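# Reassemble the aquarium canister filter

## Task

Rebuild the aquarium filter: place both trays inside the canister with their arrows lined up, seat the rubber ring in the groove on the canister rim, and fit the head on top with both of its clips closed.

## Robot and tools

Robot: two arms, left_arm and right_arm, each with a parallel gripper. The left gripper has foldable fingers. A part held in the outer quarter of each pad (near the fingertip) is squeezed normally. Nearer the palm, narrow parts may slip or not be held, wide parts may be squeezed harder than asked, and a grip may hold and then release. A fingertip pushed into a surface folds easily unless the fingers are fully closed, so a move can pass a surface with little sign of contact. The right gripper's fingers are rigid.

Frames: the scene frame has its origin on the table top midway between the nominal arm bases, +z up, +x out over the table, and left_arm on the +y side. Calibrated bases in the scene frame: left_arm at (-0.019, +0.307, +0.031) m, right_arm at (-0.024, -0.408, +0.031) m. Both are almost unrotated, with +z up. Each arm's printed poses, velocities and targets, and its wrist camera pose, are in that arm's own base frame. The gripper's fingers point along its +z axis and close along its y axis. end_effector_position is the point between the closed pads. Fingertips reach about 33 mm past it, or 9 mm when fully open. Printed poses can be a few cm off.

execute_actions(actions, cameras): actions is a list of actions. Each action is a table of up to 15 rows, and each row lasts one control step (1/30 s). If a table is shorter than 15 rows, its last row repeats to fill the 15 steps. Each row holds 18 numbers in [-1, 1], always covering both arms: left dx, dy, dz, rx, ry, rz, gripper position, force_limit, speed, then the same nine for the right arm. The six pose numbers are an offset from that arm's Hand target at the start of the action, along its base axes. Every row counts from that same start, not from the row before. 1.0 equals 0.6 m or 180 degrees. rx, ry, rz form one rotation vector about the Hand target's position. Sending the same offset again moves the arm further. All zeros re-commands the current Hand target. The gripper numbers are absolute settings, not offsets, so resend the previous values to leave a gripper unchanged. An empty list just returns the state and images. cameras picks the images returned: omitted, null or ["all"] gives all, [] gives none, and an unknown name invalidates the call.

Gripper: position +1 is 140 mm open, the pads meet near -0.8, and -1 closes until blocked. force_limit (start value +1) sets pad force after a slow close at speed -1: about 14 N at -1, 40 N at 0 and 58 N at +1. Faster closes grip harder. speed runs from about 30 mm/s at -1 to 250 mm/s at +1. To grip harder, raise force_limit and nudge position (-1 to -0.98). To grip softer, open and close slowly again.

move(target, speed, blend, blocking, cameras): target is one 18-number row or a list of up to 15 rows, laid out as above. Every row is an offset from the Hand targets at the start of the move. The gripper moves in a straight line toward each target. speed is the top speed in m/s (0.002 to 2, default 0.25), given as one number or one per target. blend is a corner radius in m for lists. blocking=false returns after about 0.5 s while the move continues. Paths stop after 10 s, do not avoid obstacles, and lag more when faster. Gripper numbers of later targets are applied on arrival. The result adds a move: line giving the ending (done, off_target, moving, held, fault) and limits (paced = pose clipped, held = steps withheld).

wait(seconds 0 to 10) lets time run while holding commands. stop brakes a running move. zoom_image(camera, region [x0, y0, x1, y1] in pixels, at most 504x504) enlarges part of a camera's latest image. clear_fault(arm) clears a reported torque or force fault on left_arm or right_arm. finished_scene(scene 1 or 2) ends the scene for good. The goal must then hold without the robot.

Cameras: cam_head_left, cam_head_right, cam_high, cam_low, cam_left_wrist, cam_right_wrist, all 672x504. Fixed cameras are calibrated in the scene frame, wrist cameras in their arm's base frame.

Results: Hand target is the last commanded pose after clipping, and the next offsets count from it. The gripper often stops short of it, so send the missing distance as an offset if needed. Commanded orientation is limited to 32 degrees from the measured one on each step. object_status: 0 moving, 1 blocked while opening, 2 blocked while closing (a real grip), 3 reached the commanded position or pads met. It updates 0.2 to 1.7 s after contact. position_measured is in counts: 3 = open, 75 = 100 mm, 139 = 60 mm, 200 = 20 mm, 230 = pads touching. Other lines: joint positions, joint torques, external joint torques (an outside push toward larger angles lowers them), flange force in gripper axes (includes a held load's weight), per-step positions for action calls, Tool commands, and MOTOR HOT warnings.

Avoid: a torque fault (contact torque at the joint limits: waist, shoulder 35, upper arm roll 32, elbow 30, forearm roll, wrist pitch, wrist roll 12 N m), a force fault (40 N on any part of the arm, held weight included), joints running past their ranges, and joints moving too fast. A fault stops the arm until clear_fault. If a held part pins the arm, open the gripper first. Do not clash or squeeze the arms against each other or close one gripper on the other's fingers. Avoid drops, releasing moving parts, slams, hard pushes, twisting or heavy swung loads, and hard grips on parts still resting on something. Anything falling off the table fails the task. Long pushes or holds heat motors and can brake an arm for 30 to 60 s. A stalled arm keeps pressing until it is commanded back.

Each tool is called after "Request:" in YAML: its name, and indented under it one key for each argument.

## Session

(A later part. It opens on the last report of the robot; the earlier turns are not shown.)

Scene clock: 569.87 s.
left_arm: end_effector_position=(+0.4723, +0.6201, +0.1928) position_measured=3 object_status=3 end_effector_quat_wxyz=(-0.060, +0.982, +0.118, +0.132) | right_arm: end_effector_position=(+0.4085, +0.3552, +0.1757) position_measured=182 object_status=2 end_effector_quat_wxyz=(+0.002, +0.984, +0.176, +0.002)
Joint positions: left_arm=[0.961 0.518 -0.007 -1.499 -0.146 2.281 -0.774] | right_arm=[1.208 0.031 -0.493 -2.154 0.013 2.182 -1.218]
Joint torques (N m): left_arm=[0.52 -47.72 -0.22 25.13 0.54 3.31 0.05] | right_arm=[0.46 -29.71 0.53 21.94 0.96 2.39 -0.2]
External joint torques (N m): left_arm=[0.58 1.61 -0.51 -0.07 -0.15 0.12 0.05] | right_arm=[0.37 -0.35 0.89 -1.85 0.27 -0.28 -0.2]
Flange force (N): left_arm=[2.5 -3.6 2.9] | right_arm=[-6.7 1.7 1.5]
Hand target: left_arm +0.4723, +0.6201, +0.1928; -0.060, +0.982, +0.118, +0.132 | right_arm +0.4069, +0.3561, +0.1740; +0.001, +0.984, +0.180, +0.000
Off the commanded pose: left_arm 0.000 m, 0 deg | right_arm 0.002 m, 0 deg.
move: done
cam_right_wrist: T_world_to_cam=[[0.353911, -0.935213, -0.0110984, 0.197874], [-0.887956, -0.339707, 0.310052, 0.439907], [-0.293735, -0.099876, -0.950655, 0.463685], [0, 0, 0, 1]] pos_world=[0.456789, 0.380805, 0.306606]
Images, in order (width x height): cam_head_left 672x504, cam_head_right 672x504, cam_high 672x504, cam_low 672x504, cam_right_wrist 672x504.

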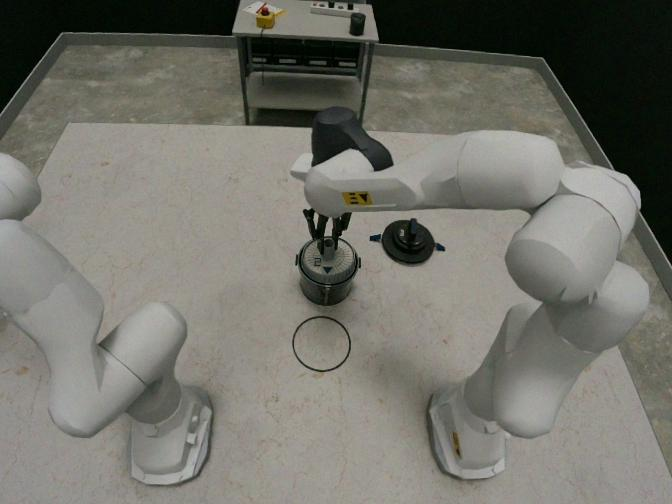

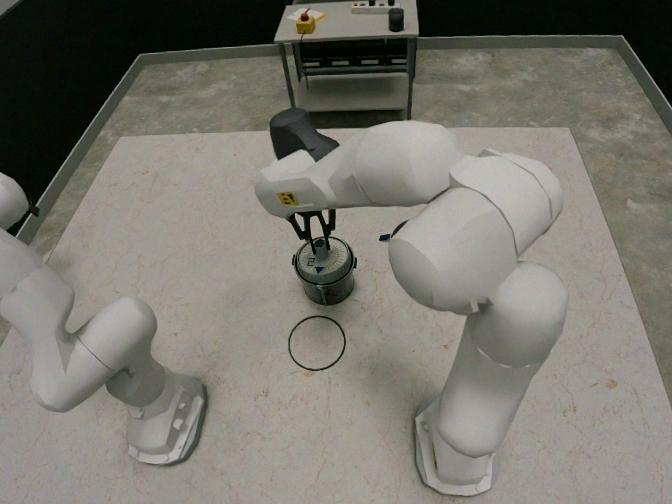

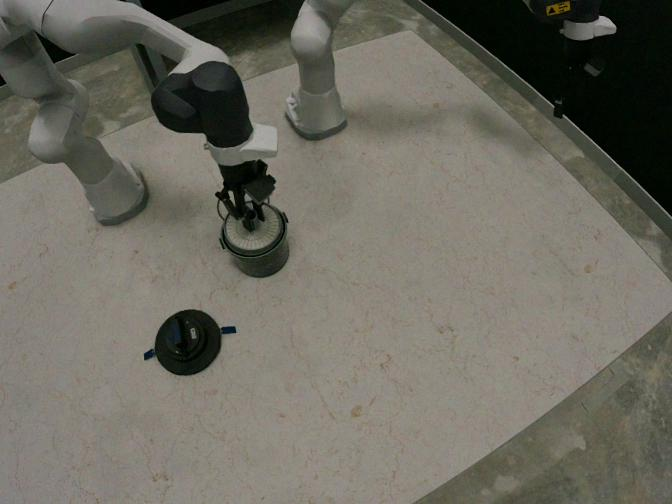

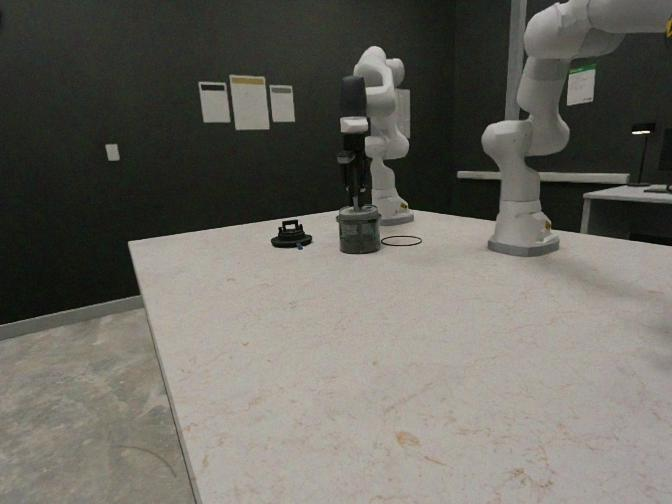

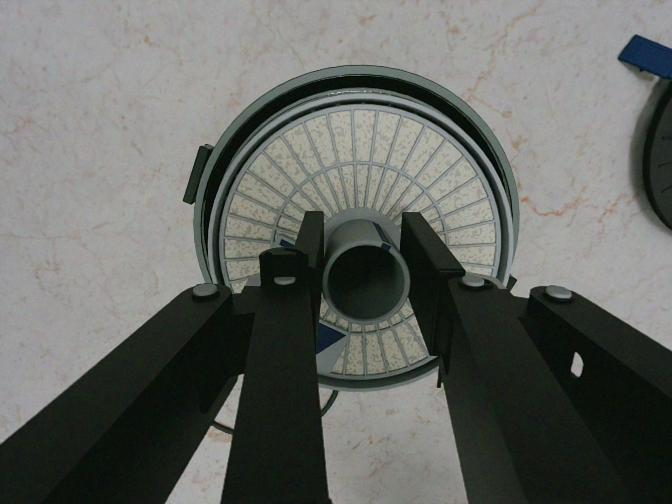

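Request:
move:
  target:
    - [0,0,0,0,0,0,1,1,1,0.005,0,0.045,0,0,0,-1,-0.2,-1]
    - [0,0,0,0,0,0,1,1,1,0.005,0,0.045,0.0137,-0.0364,0,-1,-0.2,-1]
  speed: 0.06
  cameras: ["cam_head_left","cam_high","cam_low","cam_right_wrist","cam_head_right"]

Request:
zoom_image:
  camera: "cam_head_left"
  region: [290, 205, 370, 310]

Request:
zoom_image:
  camera: "cam_high"
  region: [200, 170, 310, 280]

Request:
zoom_image:
  camera: "cam_low"
  region: [320, 170, 400, 260]

Request:
zoom_image:
  camera: "cam_right_wrist"
  region: [180, 10, 560, 380]

Scene clock: 586.93 s.
left_arm: end_effector_position=(+0.4723, +0.6201, +0.1928) position_measured=3 object_status=3 end_effector_quat_wxyz=(-0.060, +0.982, +0.118, +0.132) | right_arm: end_effector_position=(+0.4088, +0.3547, +0.1991) position_measured=182 object_status=2 end_effector_quat_wxyz=(-0.008, +0.982, +0.182, +0.057)
Joint positions: left_arm=[0.961 0.518 -0.007 -1.499 -0.146 2.281 -0.774] | right_arm=[1.213 -0.091 -0.471 -2.25 -0.115 2.27 -1.126]
Joint velocities: left_arm=[within noise] | right_arm=[0 -0.001 -0.001 -0.002 0.001 0.001 0.005]
Joint torques (N m): left_arm=[0.55 -47.69 -0.21 25.14 0.54 3.32 0.05] | right_arm=[0.27 -27.93 2.22 23.63 0.26 3.07 0.17]
External joint torques (N m): left_arm=[0.6 1.43 -0.49 0.03 -0.15 0.15 0.05] | right_arm=[0.27 -1.97 1 -0.44 -0.42 0.16 0.17]
Flange force (N): left_arm=[2.4 -3.6 2.6] | right_arm=[-8.9 1.9 -3.1]
Hand target: left_arm +0.4723, +0.6201, +0.1928; -0.060, +0.982, +0.118, +0.132 | right_arm +0.4099, +0.3561, +0.2010; -0.010, +0.982, +0.179, +0.060
Off the commanded pose: left_arm 0.000 m, 0 deg | right_arm 0.003 m, 1 deg.
move: done
cam_right_wrist: T_world_to_cam=[[0.365874, -0.93062, -0.00908942, 0.190527], [-0.910824, -0.360063, 0.201878, 0.470818], [-0.191145, -0.0655831, -0.979368, 0.437671], [0, 0, 0, 1]] pos_world=[0.442782, 0.375536, 0.335325]
Images, in order (width x height): cam_head_left 672x504, cam_head_right 672x504, cam_high 672x504, cam_low 672x504, cam_right_wrist 672x504.

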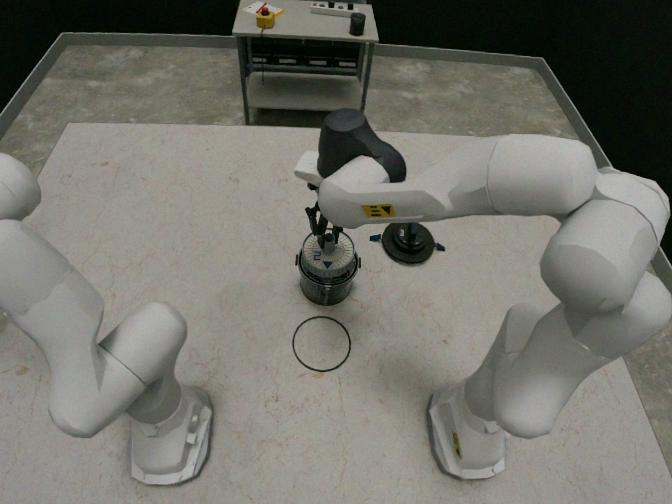

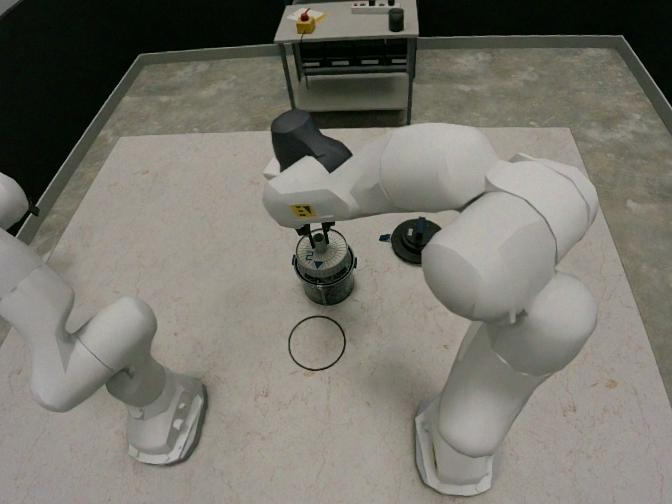

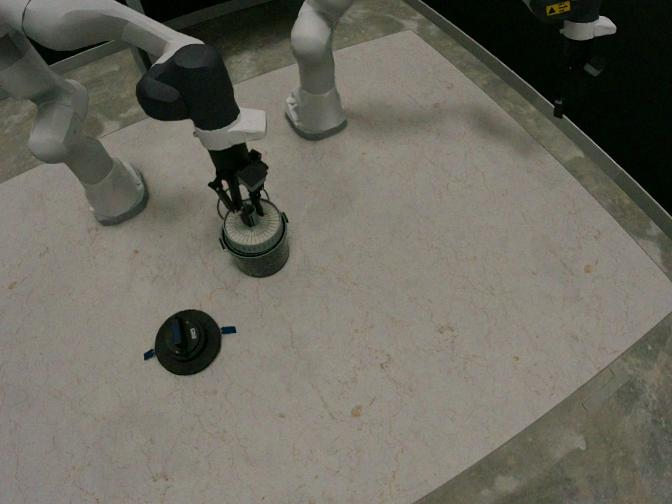

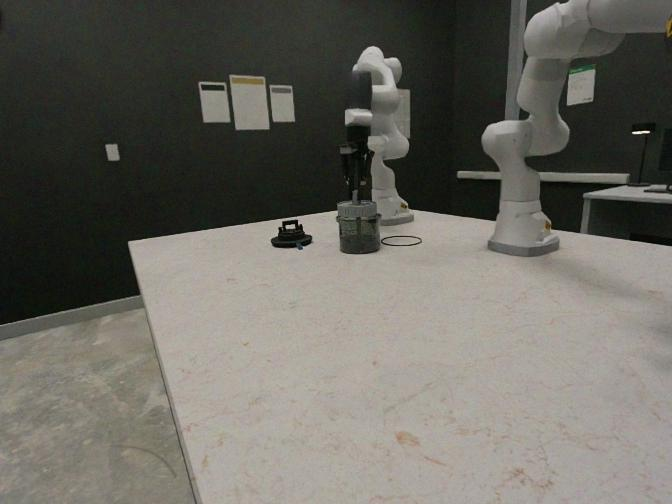

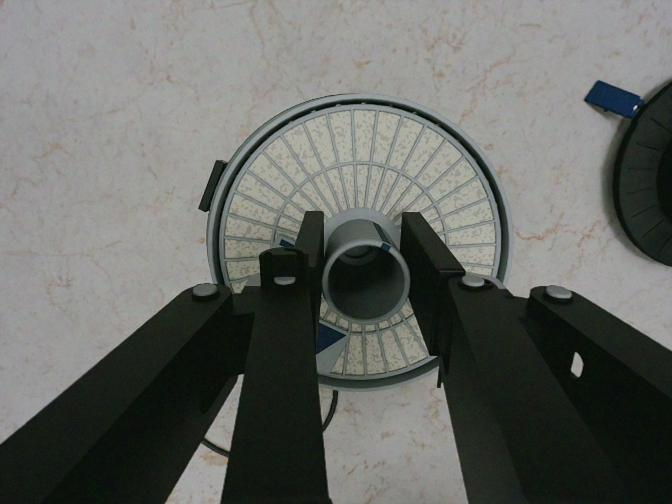

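Scaled by 4.800 from the camera's image (finer frame: 960x720).

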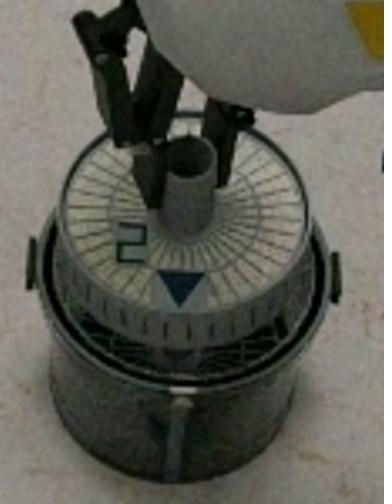

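Scaled by 4.582 from the camera's image (finer frame: 960x720).

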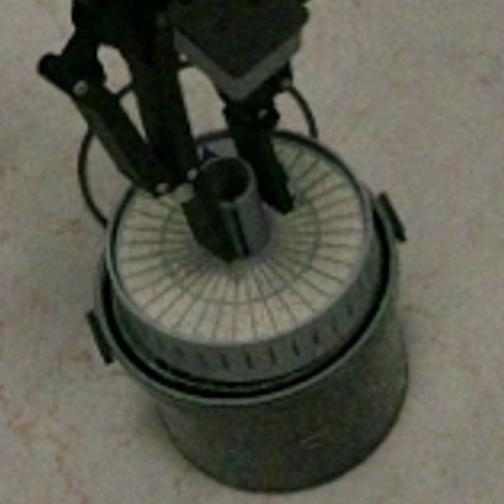

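Scaled by 5.600 from the camera's image (finer frame: 960x720).

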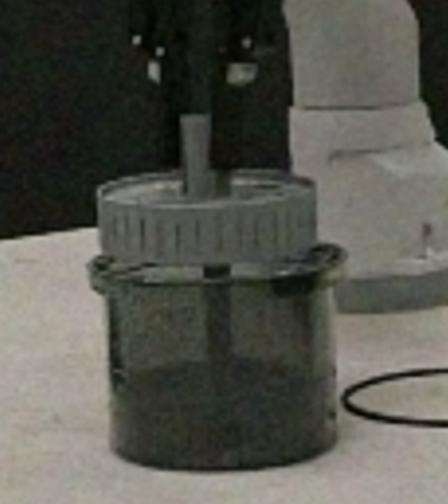

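Scaled by 1.326 from the camera's image (finer frame: 960x720).

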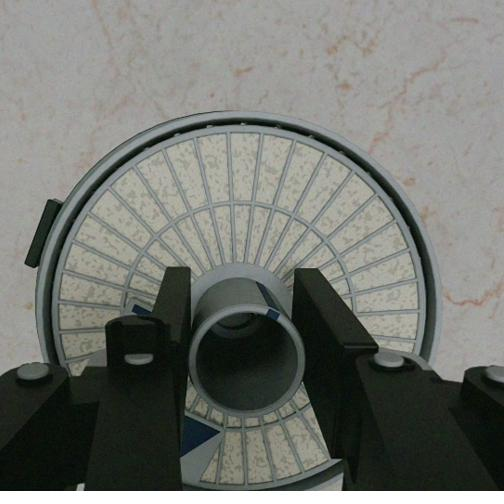

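Request:
move:
  target: [0,0,0,0,0,0,1,1,1,-0.017,-0.006,0.004,0,0,0,-1,-0.2,-1]
  speed: 0.05
  cameras: ["cam_head_left","cam_high","cam_low","cam_right_wrist","cam_head_right"]

Request:
zoom_image:
  camera: "cam_head_left"
  region: [290, 205, 370, 310]

Request:
zoom_image:
  camera: "cam_high"
  region: [200, 170, 310, 280]

Request:
zoom_image:
  camera: "cam_low"
  region: [320, 170, 400, 260]

Request:
zoom_image:
  camera: "cam_right_wrist"
  region: [180, 10, 560, 380]

Scene clock: 611.83 s.
left_arm: end_effector_position=(+0.4723, +0.6201, +0.1928) position_measured=3 object_status=3 end_effector_quat_wxyz=(-0.060, +0.982, +0.118, +0.132) | right_arm: end_effector_position=(+0.3997, +0.3520, +0.2021) position_measured=182 object_status=2 end_effector_quat_wxyz=(-0.009, +0.982, +0.182, +0.059)
Joint positions: left_arm=[0.961 0.518 -0.007 -1.499 -0.146 2.281 -0.774] | right_arm=[1.213 -0.126 -0.461 -2.279 -0.135 2.27 -1.102]
Joint velocities: left_arm=[within noise] | right_arm=[-0.001 0 0.001 0 0 -0.001 0.007]
Joint torques (N m): left_arm=[0.49 -47.7 -0.25 25.18 0.55 3.3 0.06] | right_arm=[0.29 -26.9 2.85 23.64 0.25 2.89 0.29]
External joint torques (N m): left_arm=[0.27 1.6 -0.73 -0.01 -0.14 0.12 0.06] | right_arm=[0.26 -2.07 1.2 -0.39 -0.42 -0.03 0.28]
Flange force (N): left_arm=[2.9 -3.5 2.9] | right_arm=[-9.3 1.7 -3.9]
Hand target: left_arm +0.4723, +0.6201, +0.1928; -0.060, +0.982, +0.118, +0.132 | right_arm +0.3997, +0.3525, +0.2034; -0.010, +0.982, +0.179, +0.060
Off the commanded pose: left_arm 0.000 m, 0 deg | right_arm 0.001 m, 0 deg.
move: done
cam_right_wrist: T_world_to_cam=[[0.365877, -0.930597, -0.011066, 0.19181], [-0.91147, -0.360709, 0.197767, 0.462344], [-0.188033, -0.0622723, -0.980187, 0.436387], [0, 0, 0, 1]] pos_world=[0.433289, 0.372444, 0.338426]
Images, in order (width x height): cam_head_left 672x504, cam_head_right 672x504, cam_high 672x504, cam_low 672x504, cam_right_wrist 672x504.

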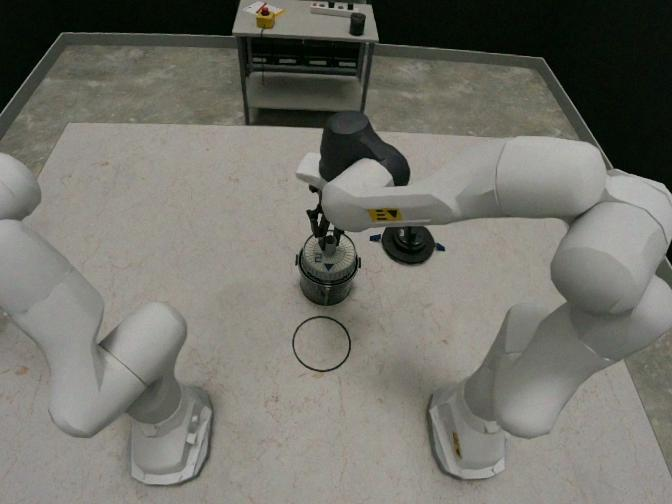

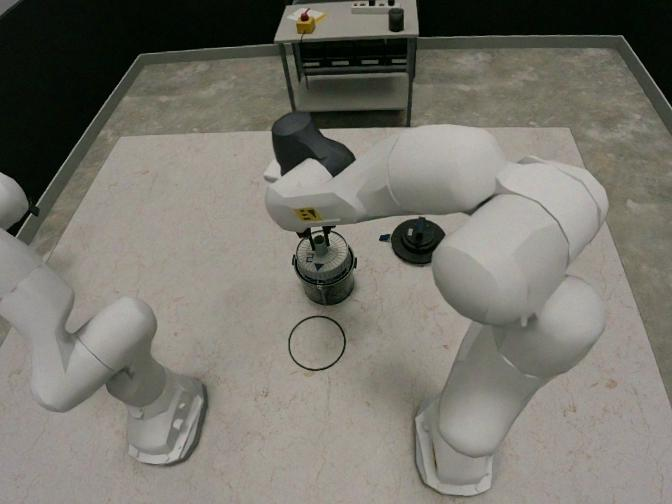

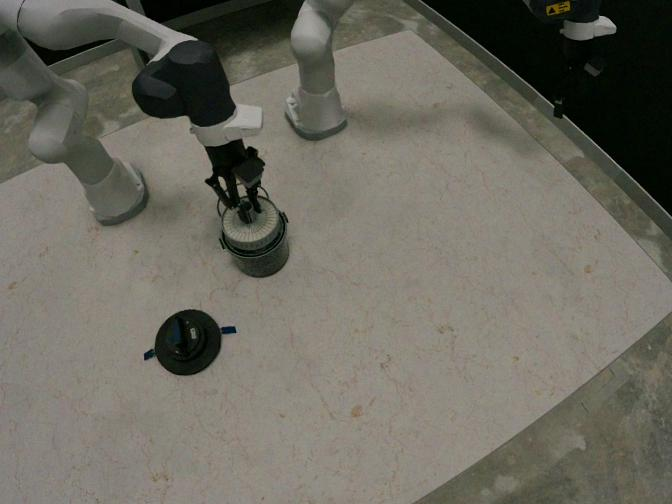

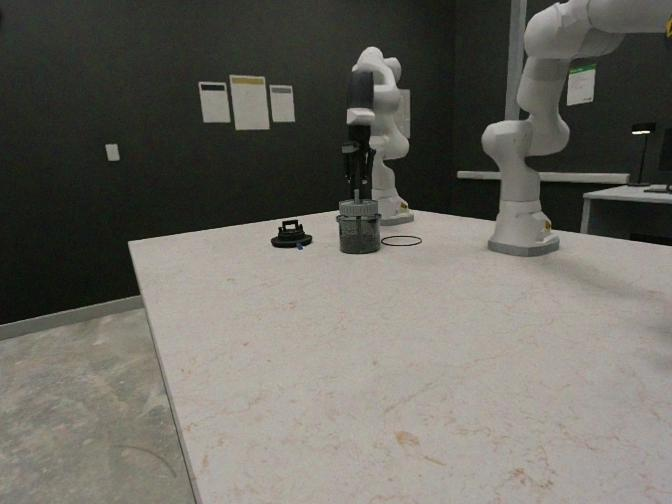

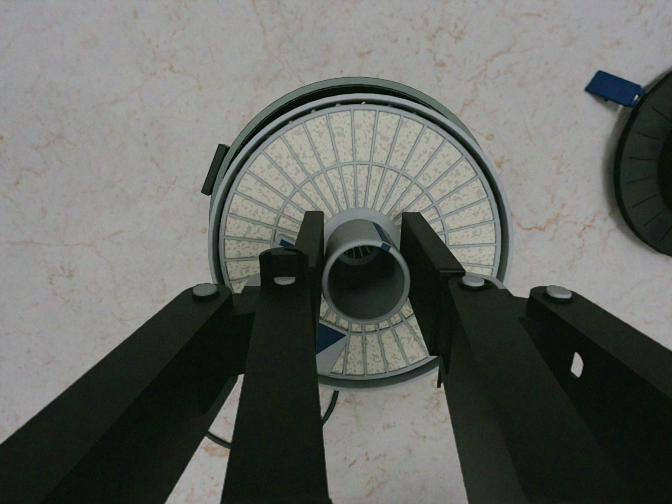

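Scaled by 4.800 from the camera's image (finer frame: 960x720).

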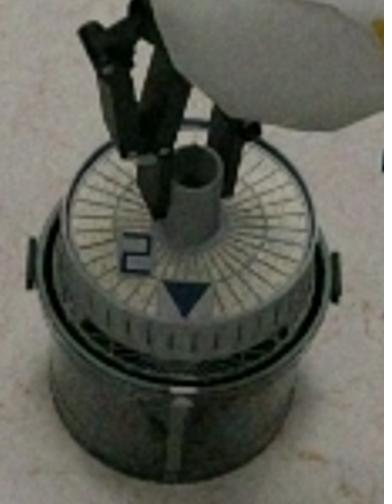

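Scaled by 4.582 from the camera's image (finer frame: 960x720).

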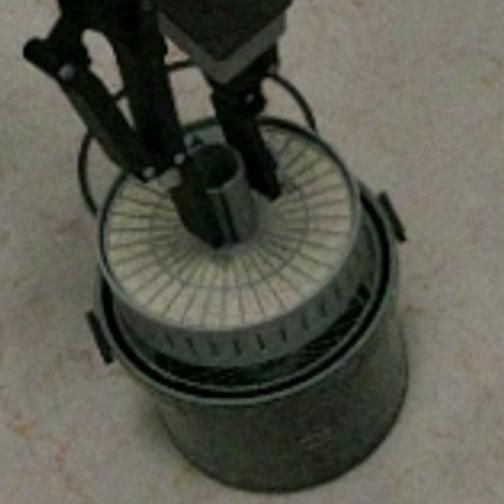

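Scaled by 5.600 from the camera's image (finer frame: 960x720).

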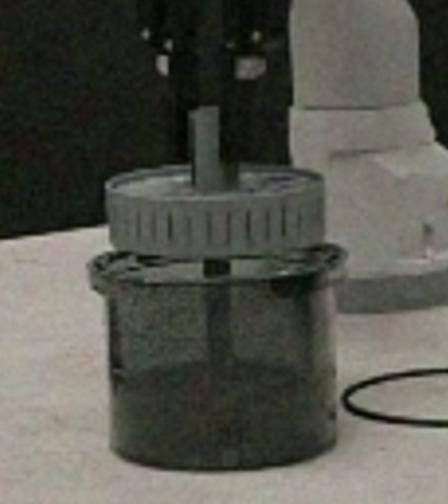

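Scaled by 1.326 from the camera's image (finer frame: 960x720).

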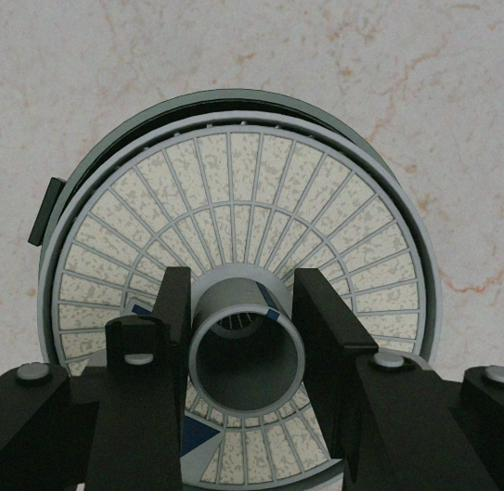

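Request:
zoom_image:
  camera: "cam_right_wrist"
  region: [310, 200, 420, 330]

Scaled by 3.877 from the camera's image (finer frame: 960x720).

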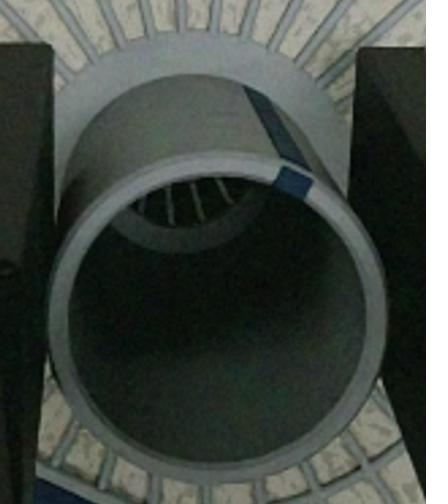

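Request:
zoom_image:
  camera: "cam_low"
  region: [334, 185, 384, 225]

Request:
zoom_image:
  camera: "cam_head_right"
  region: [280, 205, 370, 310]

Scaled by 10.080 from the camera's image (finer frame: 960x720).

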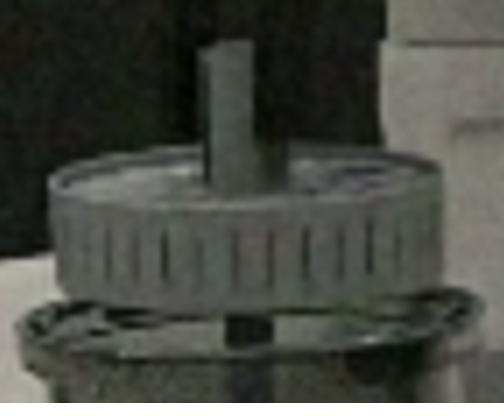

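Scaled by 4.800 from the camera's image (finer frame: 960x720).

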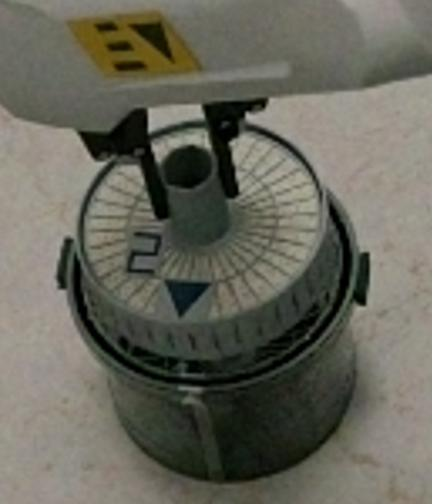

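Request:
move:
  target: [0,0,0,0,0,0,1,1,1,0.0015,0,-0.03,0,0,0,-1,-0.2,-1]
  speed: 0.03
  cameras: ["cam_head_left","cam_high","cam_low","cam_right_wrist","cam_head_right"]

Request:
zoom_image:
  camera: "cam_head_left"
  region: [290, 205, 370, 310]

Request:
zoom_image:
  camera: "cam_low"
  region: [330, 185, 390, 255]

Request:
zoom_image:
  camera: "cam_right_wrist"
  region: [310, 200, 420, 330]

Scene clock: 657.43 s.
left_arm: end_effector_position=(+0.4723, +0.6201, +0.1928) position_measured=3 object_status=3 end_effector_quat_wxyz=(-0.060, +0.982, +0.118, +0.132) | right_arm: end_effector_position=(+0.4000, +0.3515, +0.1877) position_measured=182 object_status=2 end_effector_quat_wxyz=(-0.008, +0.982, +0.180, +0.060)
Joint positions: left_arm=[0.961 0.518 -0.007 -1.499 -0.146 2.281 -0.774] | right_arm=[1.213 -0.107 -0.463 -2.299 -0.133 2.308 -1.101]
Joint velocities: left_arm=[within noise] | right_arm=[-0.001 0 0 -0.001 0 0.003 -0.001]
Joint torques (N m): left_arm=[0.44 -47.63 -0.22 25.15 0.53 3.31 -0.02] | right_arm=[0.71 -24.16 2.61 21.68 1.29 3.8 0.05]
External joint torques (N m): left_arm=[0.29 1.68 -0.65 -0.06 -0.16 0.12 -0.01] | right_arm=[0.65 1.12 1.18 -2.09 0.62 0.89 0.04]
Flange force (N): left_arm=[2.9 -3.4 3.1] | right_arm=[-3.8 -0.7 6.4]
Hand target: left_arm +0.4723, +0.6201, +0.1928; -0.060, +0.982, +0.118, +0.132 | right_arm +0.4006, +0.3525, +0.1854; -0.010, +0.982, +0.179, +0.060
Off the commanded pose: left_arm 0.000 m, 0 deg | right_arm 0.003 m, 0 deg.
move: done
cam_right_wrist: T_world_to_cam=[[0.363359, -0.931616, -0.00789905, 0.191895], [-0.912955, -0.357746, 0.196294, 0.465129], [-0.185697, -0.064114, -0.980513, 0.422052], [0, 0, 0, 1]] pos_world=[0.433288, 0.37223, 0.324041]
Images, in order (width x height): cam_head_left 672x504, cam_head_right 672x504, cam_high 672x504, cam_low 672x504, cam_right_wrist 672x504.

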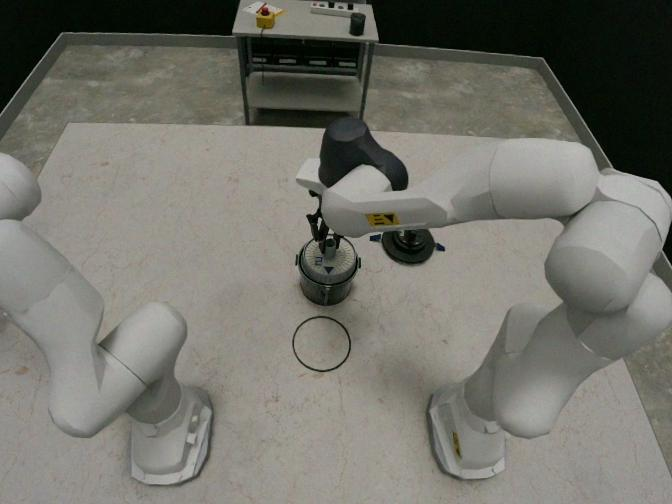

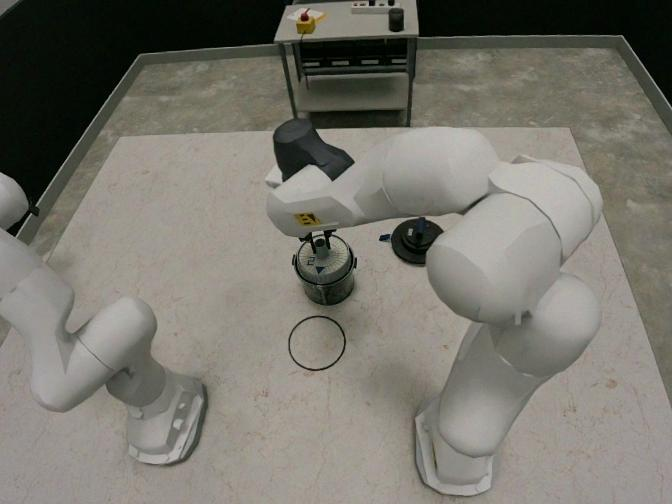

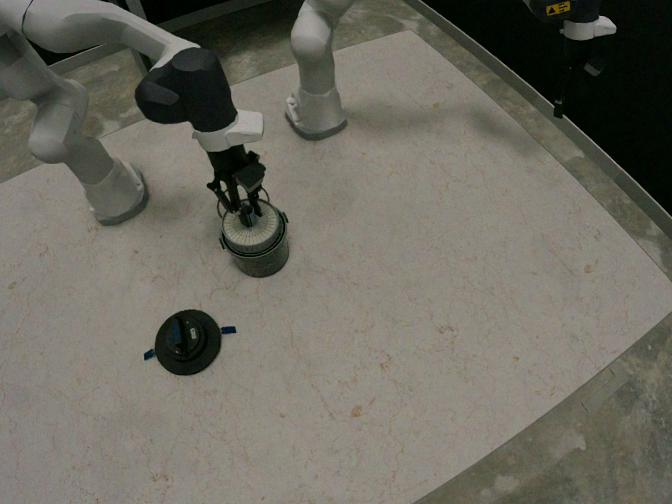

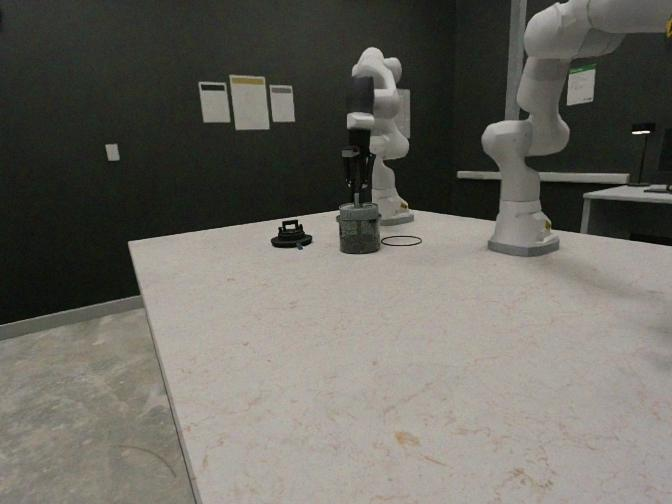

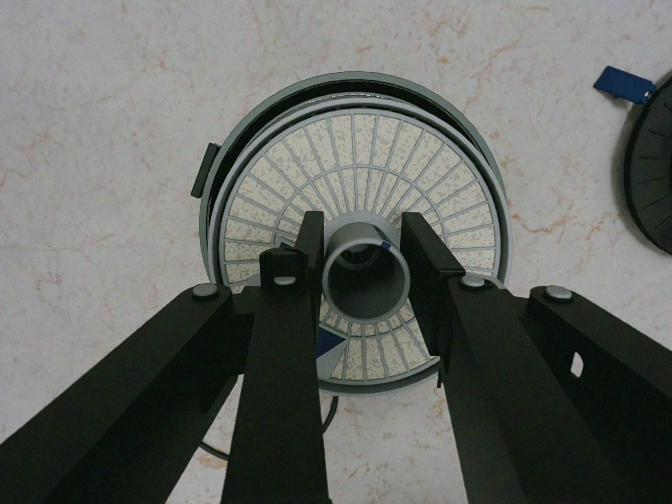

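Scaled by 4.800 from the camera's image (finer frame: 960x720).

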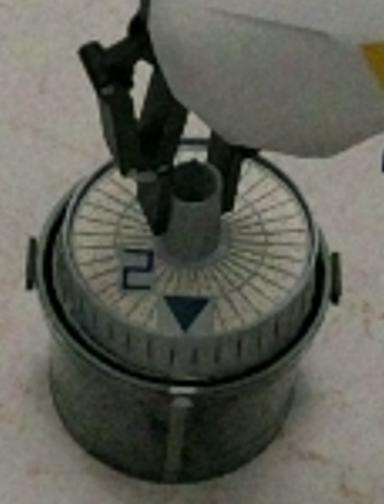

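Scaled by 7.200 from the camera's image (finer frame: 960x720).

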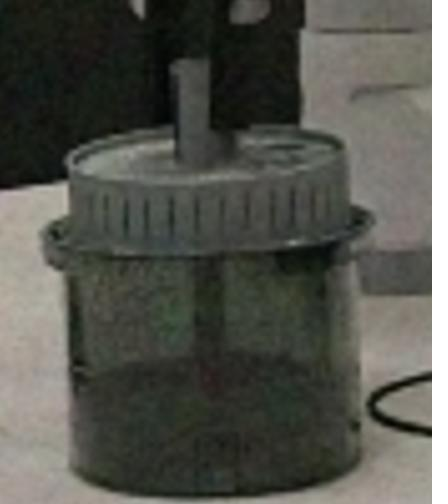

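Scaled by 3.877 from the camera's image (finer frame: 960x720).

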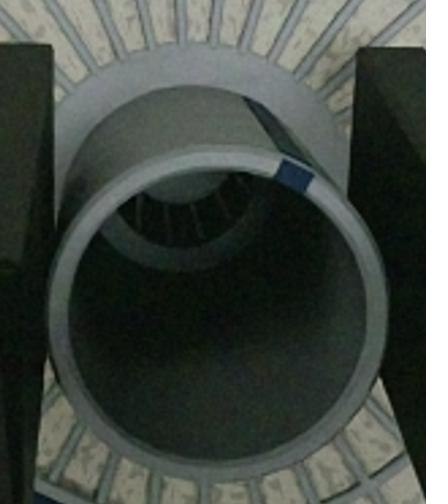

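Request:
move:
  target:
    - [0,0,0,0,0,0,1,1,1,0,0,0.012,0,0,0,-1,-0.2,-1]
    - [0,0,0,0,0,0,1,1,1,0.0058,0.002,0.012,0,0,0,-1,-0.2,-1]
    - [0,0,0,0,0,0,1,1,1,0.0058,0.002,-0.01,0,0,0,-1,-0.2,-1]
  speed: 0.03
  cameras: ["cam_head_left","cam_high","cam_low","cam_right_wrist","cam_head_right"]

Request:
zoom_image:
  camera: "cam_low"
  region: [330, 185, 390, 255]

Request:
zoom_image:
  camera: "cam_right_wrist"
  region: [310, 200, 420, 330]

Scene clock: 666.50 s.
left_arm: end_effector_position=(+0.4723, +0.6201, +0.1928) position_measured=3 object_status=3 end_effector_quat_wxyz=(-0.060, +0.982, +0.118, +0.132) | right_arm: end_effector_position=(+0.4027, +0.3533, +0.1795) position_measured=182 object_status=2 end_effector_quat_wxyz=(-0.008, +0.982, +0.178, +0.059)
Joint positions: left_arm=[0.961 0.518 -0.007 -1.499 -0.146 2.281 -0.774] | right_arm=[1.213 -0.084 -0.466 -2.298 -0.121 2.328 -1.105]
Joint velocities: left_arm=[within noise] | right_arm=[0.001 0 -0.001 0 0.001 0.005 -0.003]
Joint torques (N m): left_arm=[0.48 -47.68 -0.24 25.14 0.54 3.31 0.05] | right_arm=[0.31 -26.61 1.46 23.15 0.91 3.04 -0.31]
External joint torques (N m): left_arm=[0.49 1.73 -0.55 -0.14 -0.15 0.11 0.05] | right_arm=[0.2 -0.88 0.28 -0.37 0.26 0.14 -0.32]
Flange force (N): left_arm=[2.5 -3.6 3.1] | right_arm=[-2.8 1.4 -0.6]
Hand target: left_arm +0.4723, +0.6201, +0.1928; -0.060, +0.982, +0.118, +0.132 | right_arm +0.4041, +0.3537, +0.1794; -0.010, +0.982, +0.179, +0.060
Off the commanded pose: left_arm 0.000 m, 0 deg | right_arm 0.001 m, 0 deg.
move: done
cam_right_wrist: T_world_to_cam=[[0.358905, -0.93334, -0.00797509, 0.19487], [-0.914482, -0.353338, 0.197168, 0.468682], [-0.186843, -0.0634716, -0.980337, 0.414851], [0, 0, 0, 1]] pos_world=[0.436174, 0.373814, 0.315839]
Images, in order (width x height): cam_head_left 672x504, cam_head_right 672x504, cam_high 672x504, cam_low 672x504, cam_right_wrist 672x504.

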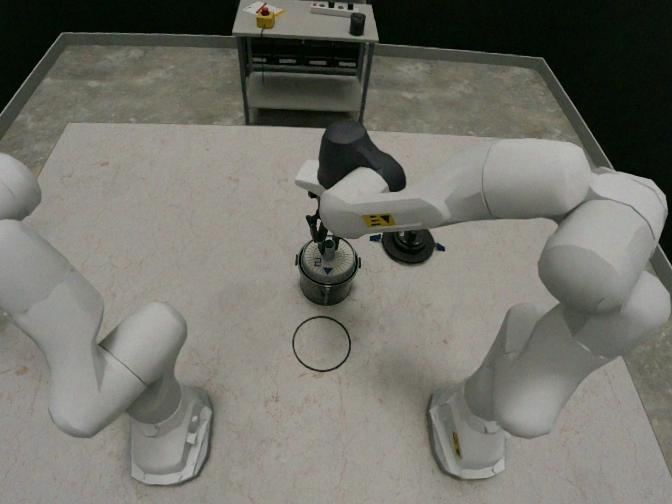

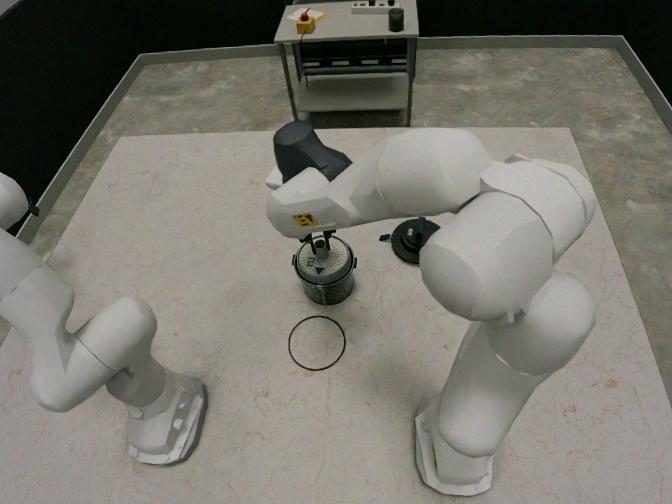

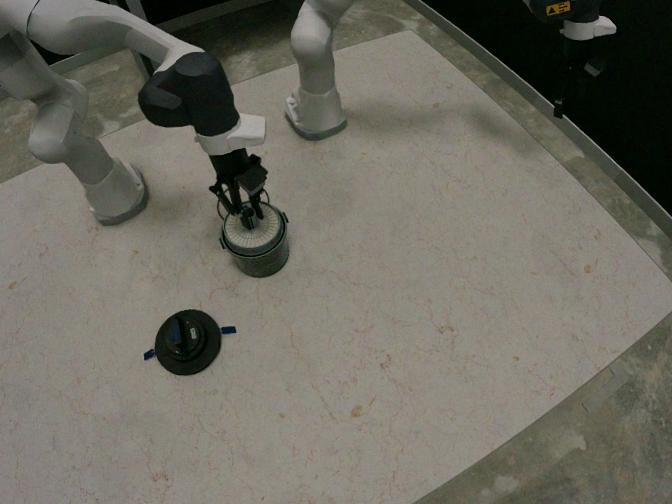

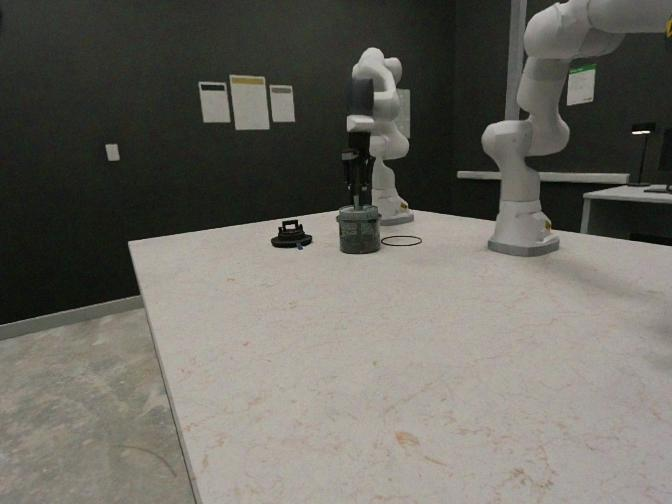

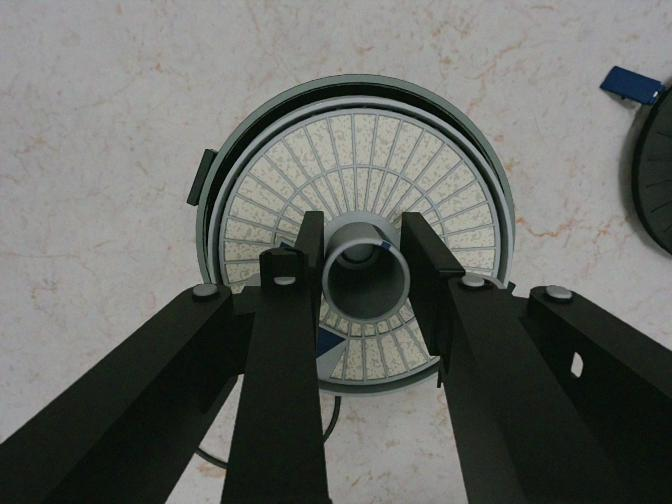

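Scaled by 7.200 from the camera's image (finer frame: 960x720).

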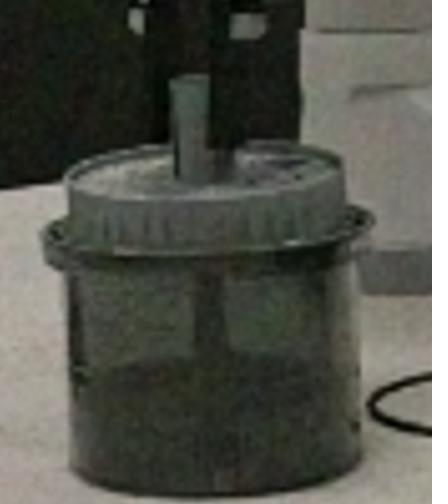

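Scaled by 3.877 from the camera's image (finer frame: 960x720).

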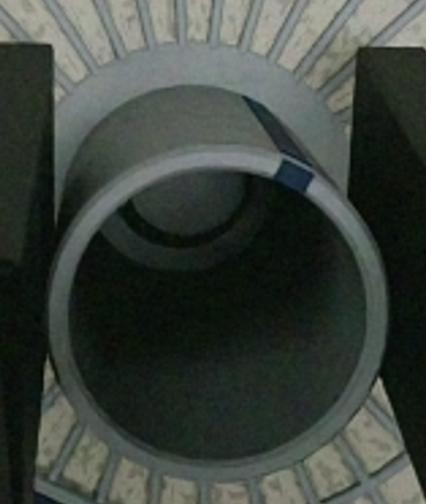

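Request:
move:
  target: [0,0,0,0,0,0,1,1,1,0,0,-0.035,0,0,0,-1,-0.2,-1]
  speed: 0.03
  cameras: ["cam_low","cam_right_wrist"]

Request:
zoom_image:
  camera: "cam_low"
  region: [330, 185, 390, 255]

Request:
zoom_image:
  camera: "cam_right_wrist"
  region: [180, 10, 560, 400]

Scene clock: 672.97 s.
left_arm: end_effector_position=(+0.4723, +0.6201, +0.1928) position_measured=3 object_status=3 end_effector_quat_wxyz=(-0.060, +0.982, +0.118, +0.132) | right_arm: end_effector_position=(+0.4028, +0.3535, +0.1586) position_measured=182 object_status=2 end_effector_quat_wxyz=(-0.008, +0.982, +0.178, +0.059)
Joint positions: left_arm=[0.961 0.518 -0.007 -1.499 -0.146 2.281 -0.774] | right_arm=[1.213 -0.05 -0.47 -2.322 -0.105 2.384 -1.114]
Joint velocities: left_arm=[within noise] | right_arm=[-0.001 0.001 0.001 -0.001 0.001 0.005 -0.003]
Joint torques (N m): left_arm=[0.46 -47.67 -0.23 25.18 0.54 3.31 0.03] | right_arm=[0.27 -27.15 1.12 22.49 0.95 3.09 -0.24]
External joint torques (N m): left_arm=[0.83 1.69 -0.28 -0.06 -0.15 0.12 0.03] | right_arm=[0.26 -0.58 0.46 -0.72 0.31 0.16 -0.24]
Flange force (N): left_arm=[2.5 -4.1 3.0] | right_arm=[-3.1 1.2 0.2]
Hand target: left_arm +0.4723, +0.6201, +0.1928; -0.060, +0.982, +0.118, +0.132 | right_arm +0.4041, +0.3537, +0.1584; -0.010, +0.982, +0.179, +0.060
Off the commanded pose: left_arm 0.000 m, 0 deg | right_arm 0.001 m, 0 deg.
move: done
cam_right_wrist: T_world_to_cam=[[0.358777, -0.933385, -0.00844459, 0.195102], [-0.914574, -0.353327, 0.196761, 0.473011], [-0.186638, -0.0628703, -0.980415, 0.394181], [0, 0, 0, 1]] pos_world=[0.436174, 0.374015, 0.295038]

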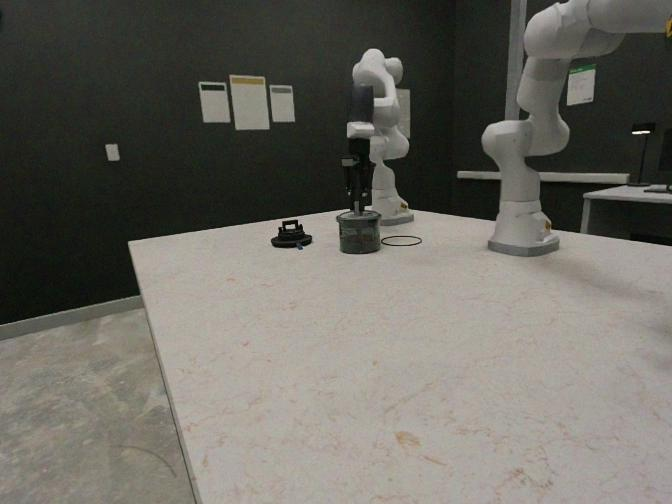

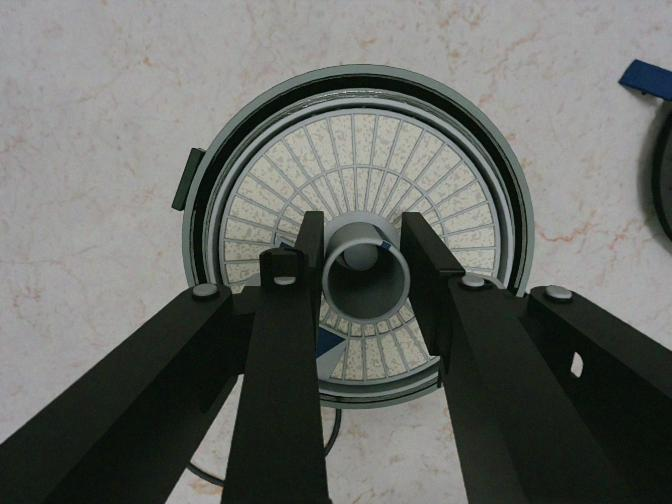

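Scaled by 7.200 from the camera's image (finer frame: 960x720).

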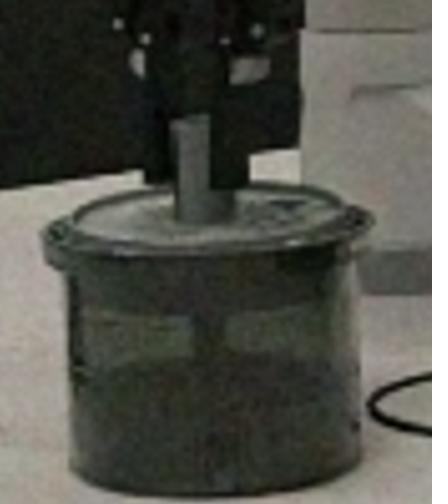

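Scaled by 1.292 from the camera's image (finer frame: 960x720).

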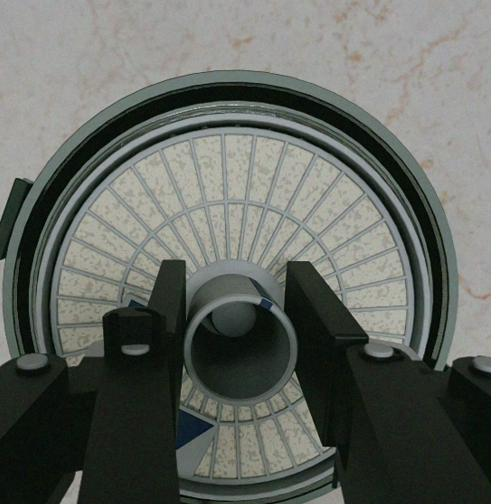

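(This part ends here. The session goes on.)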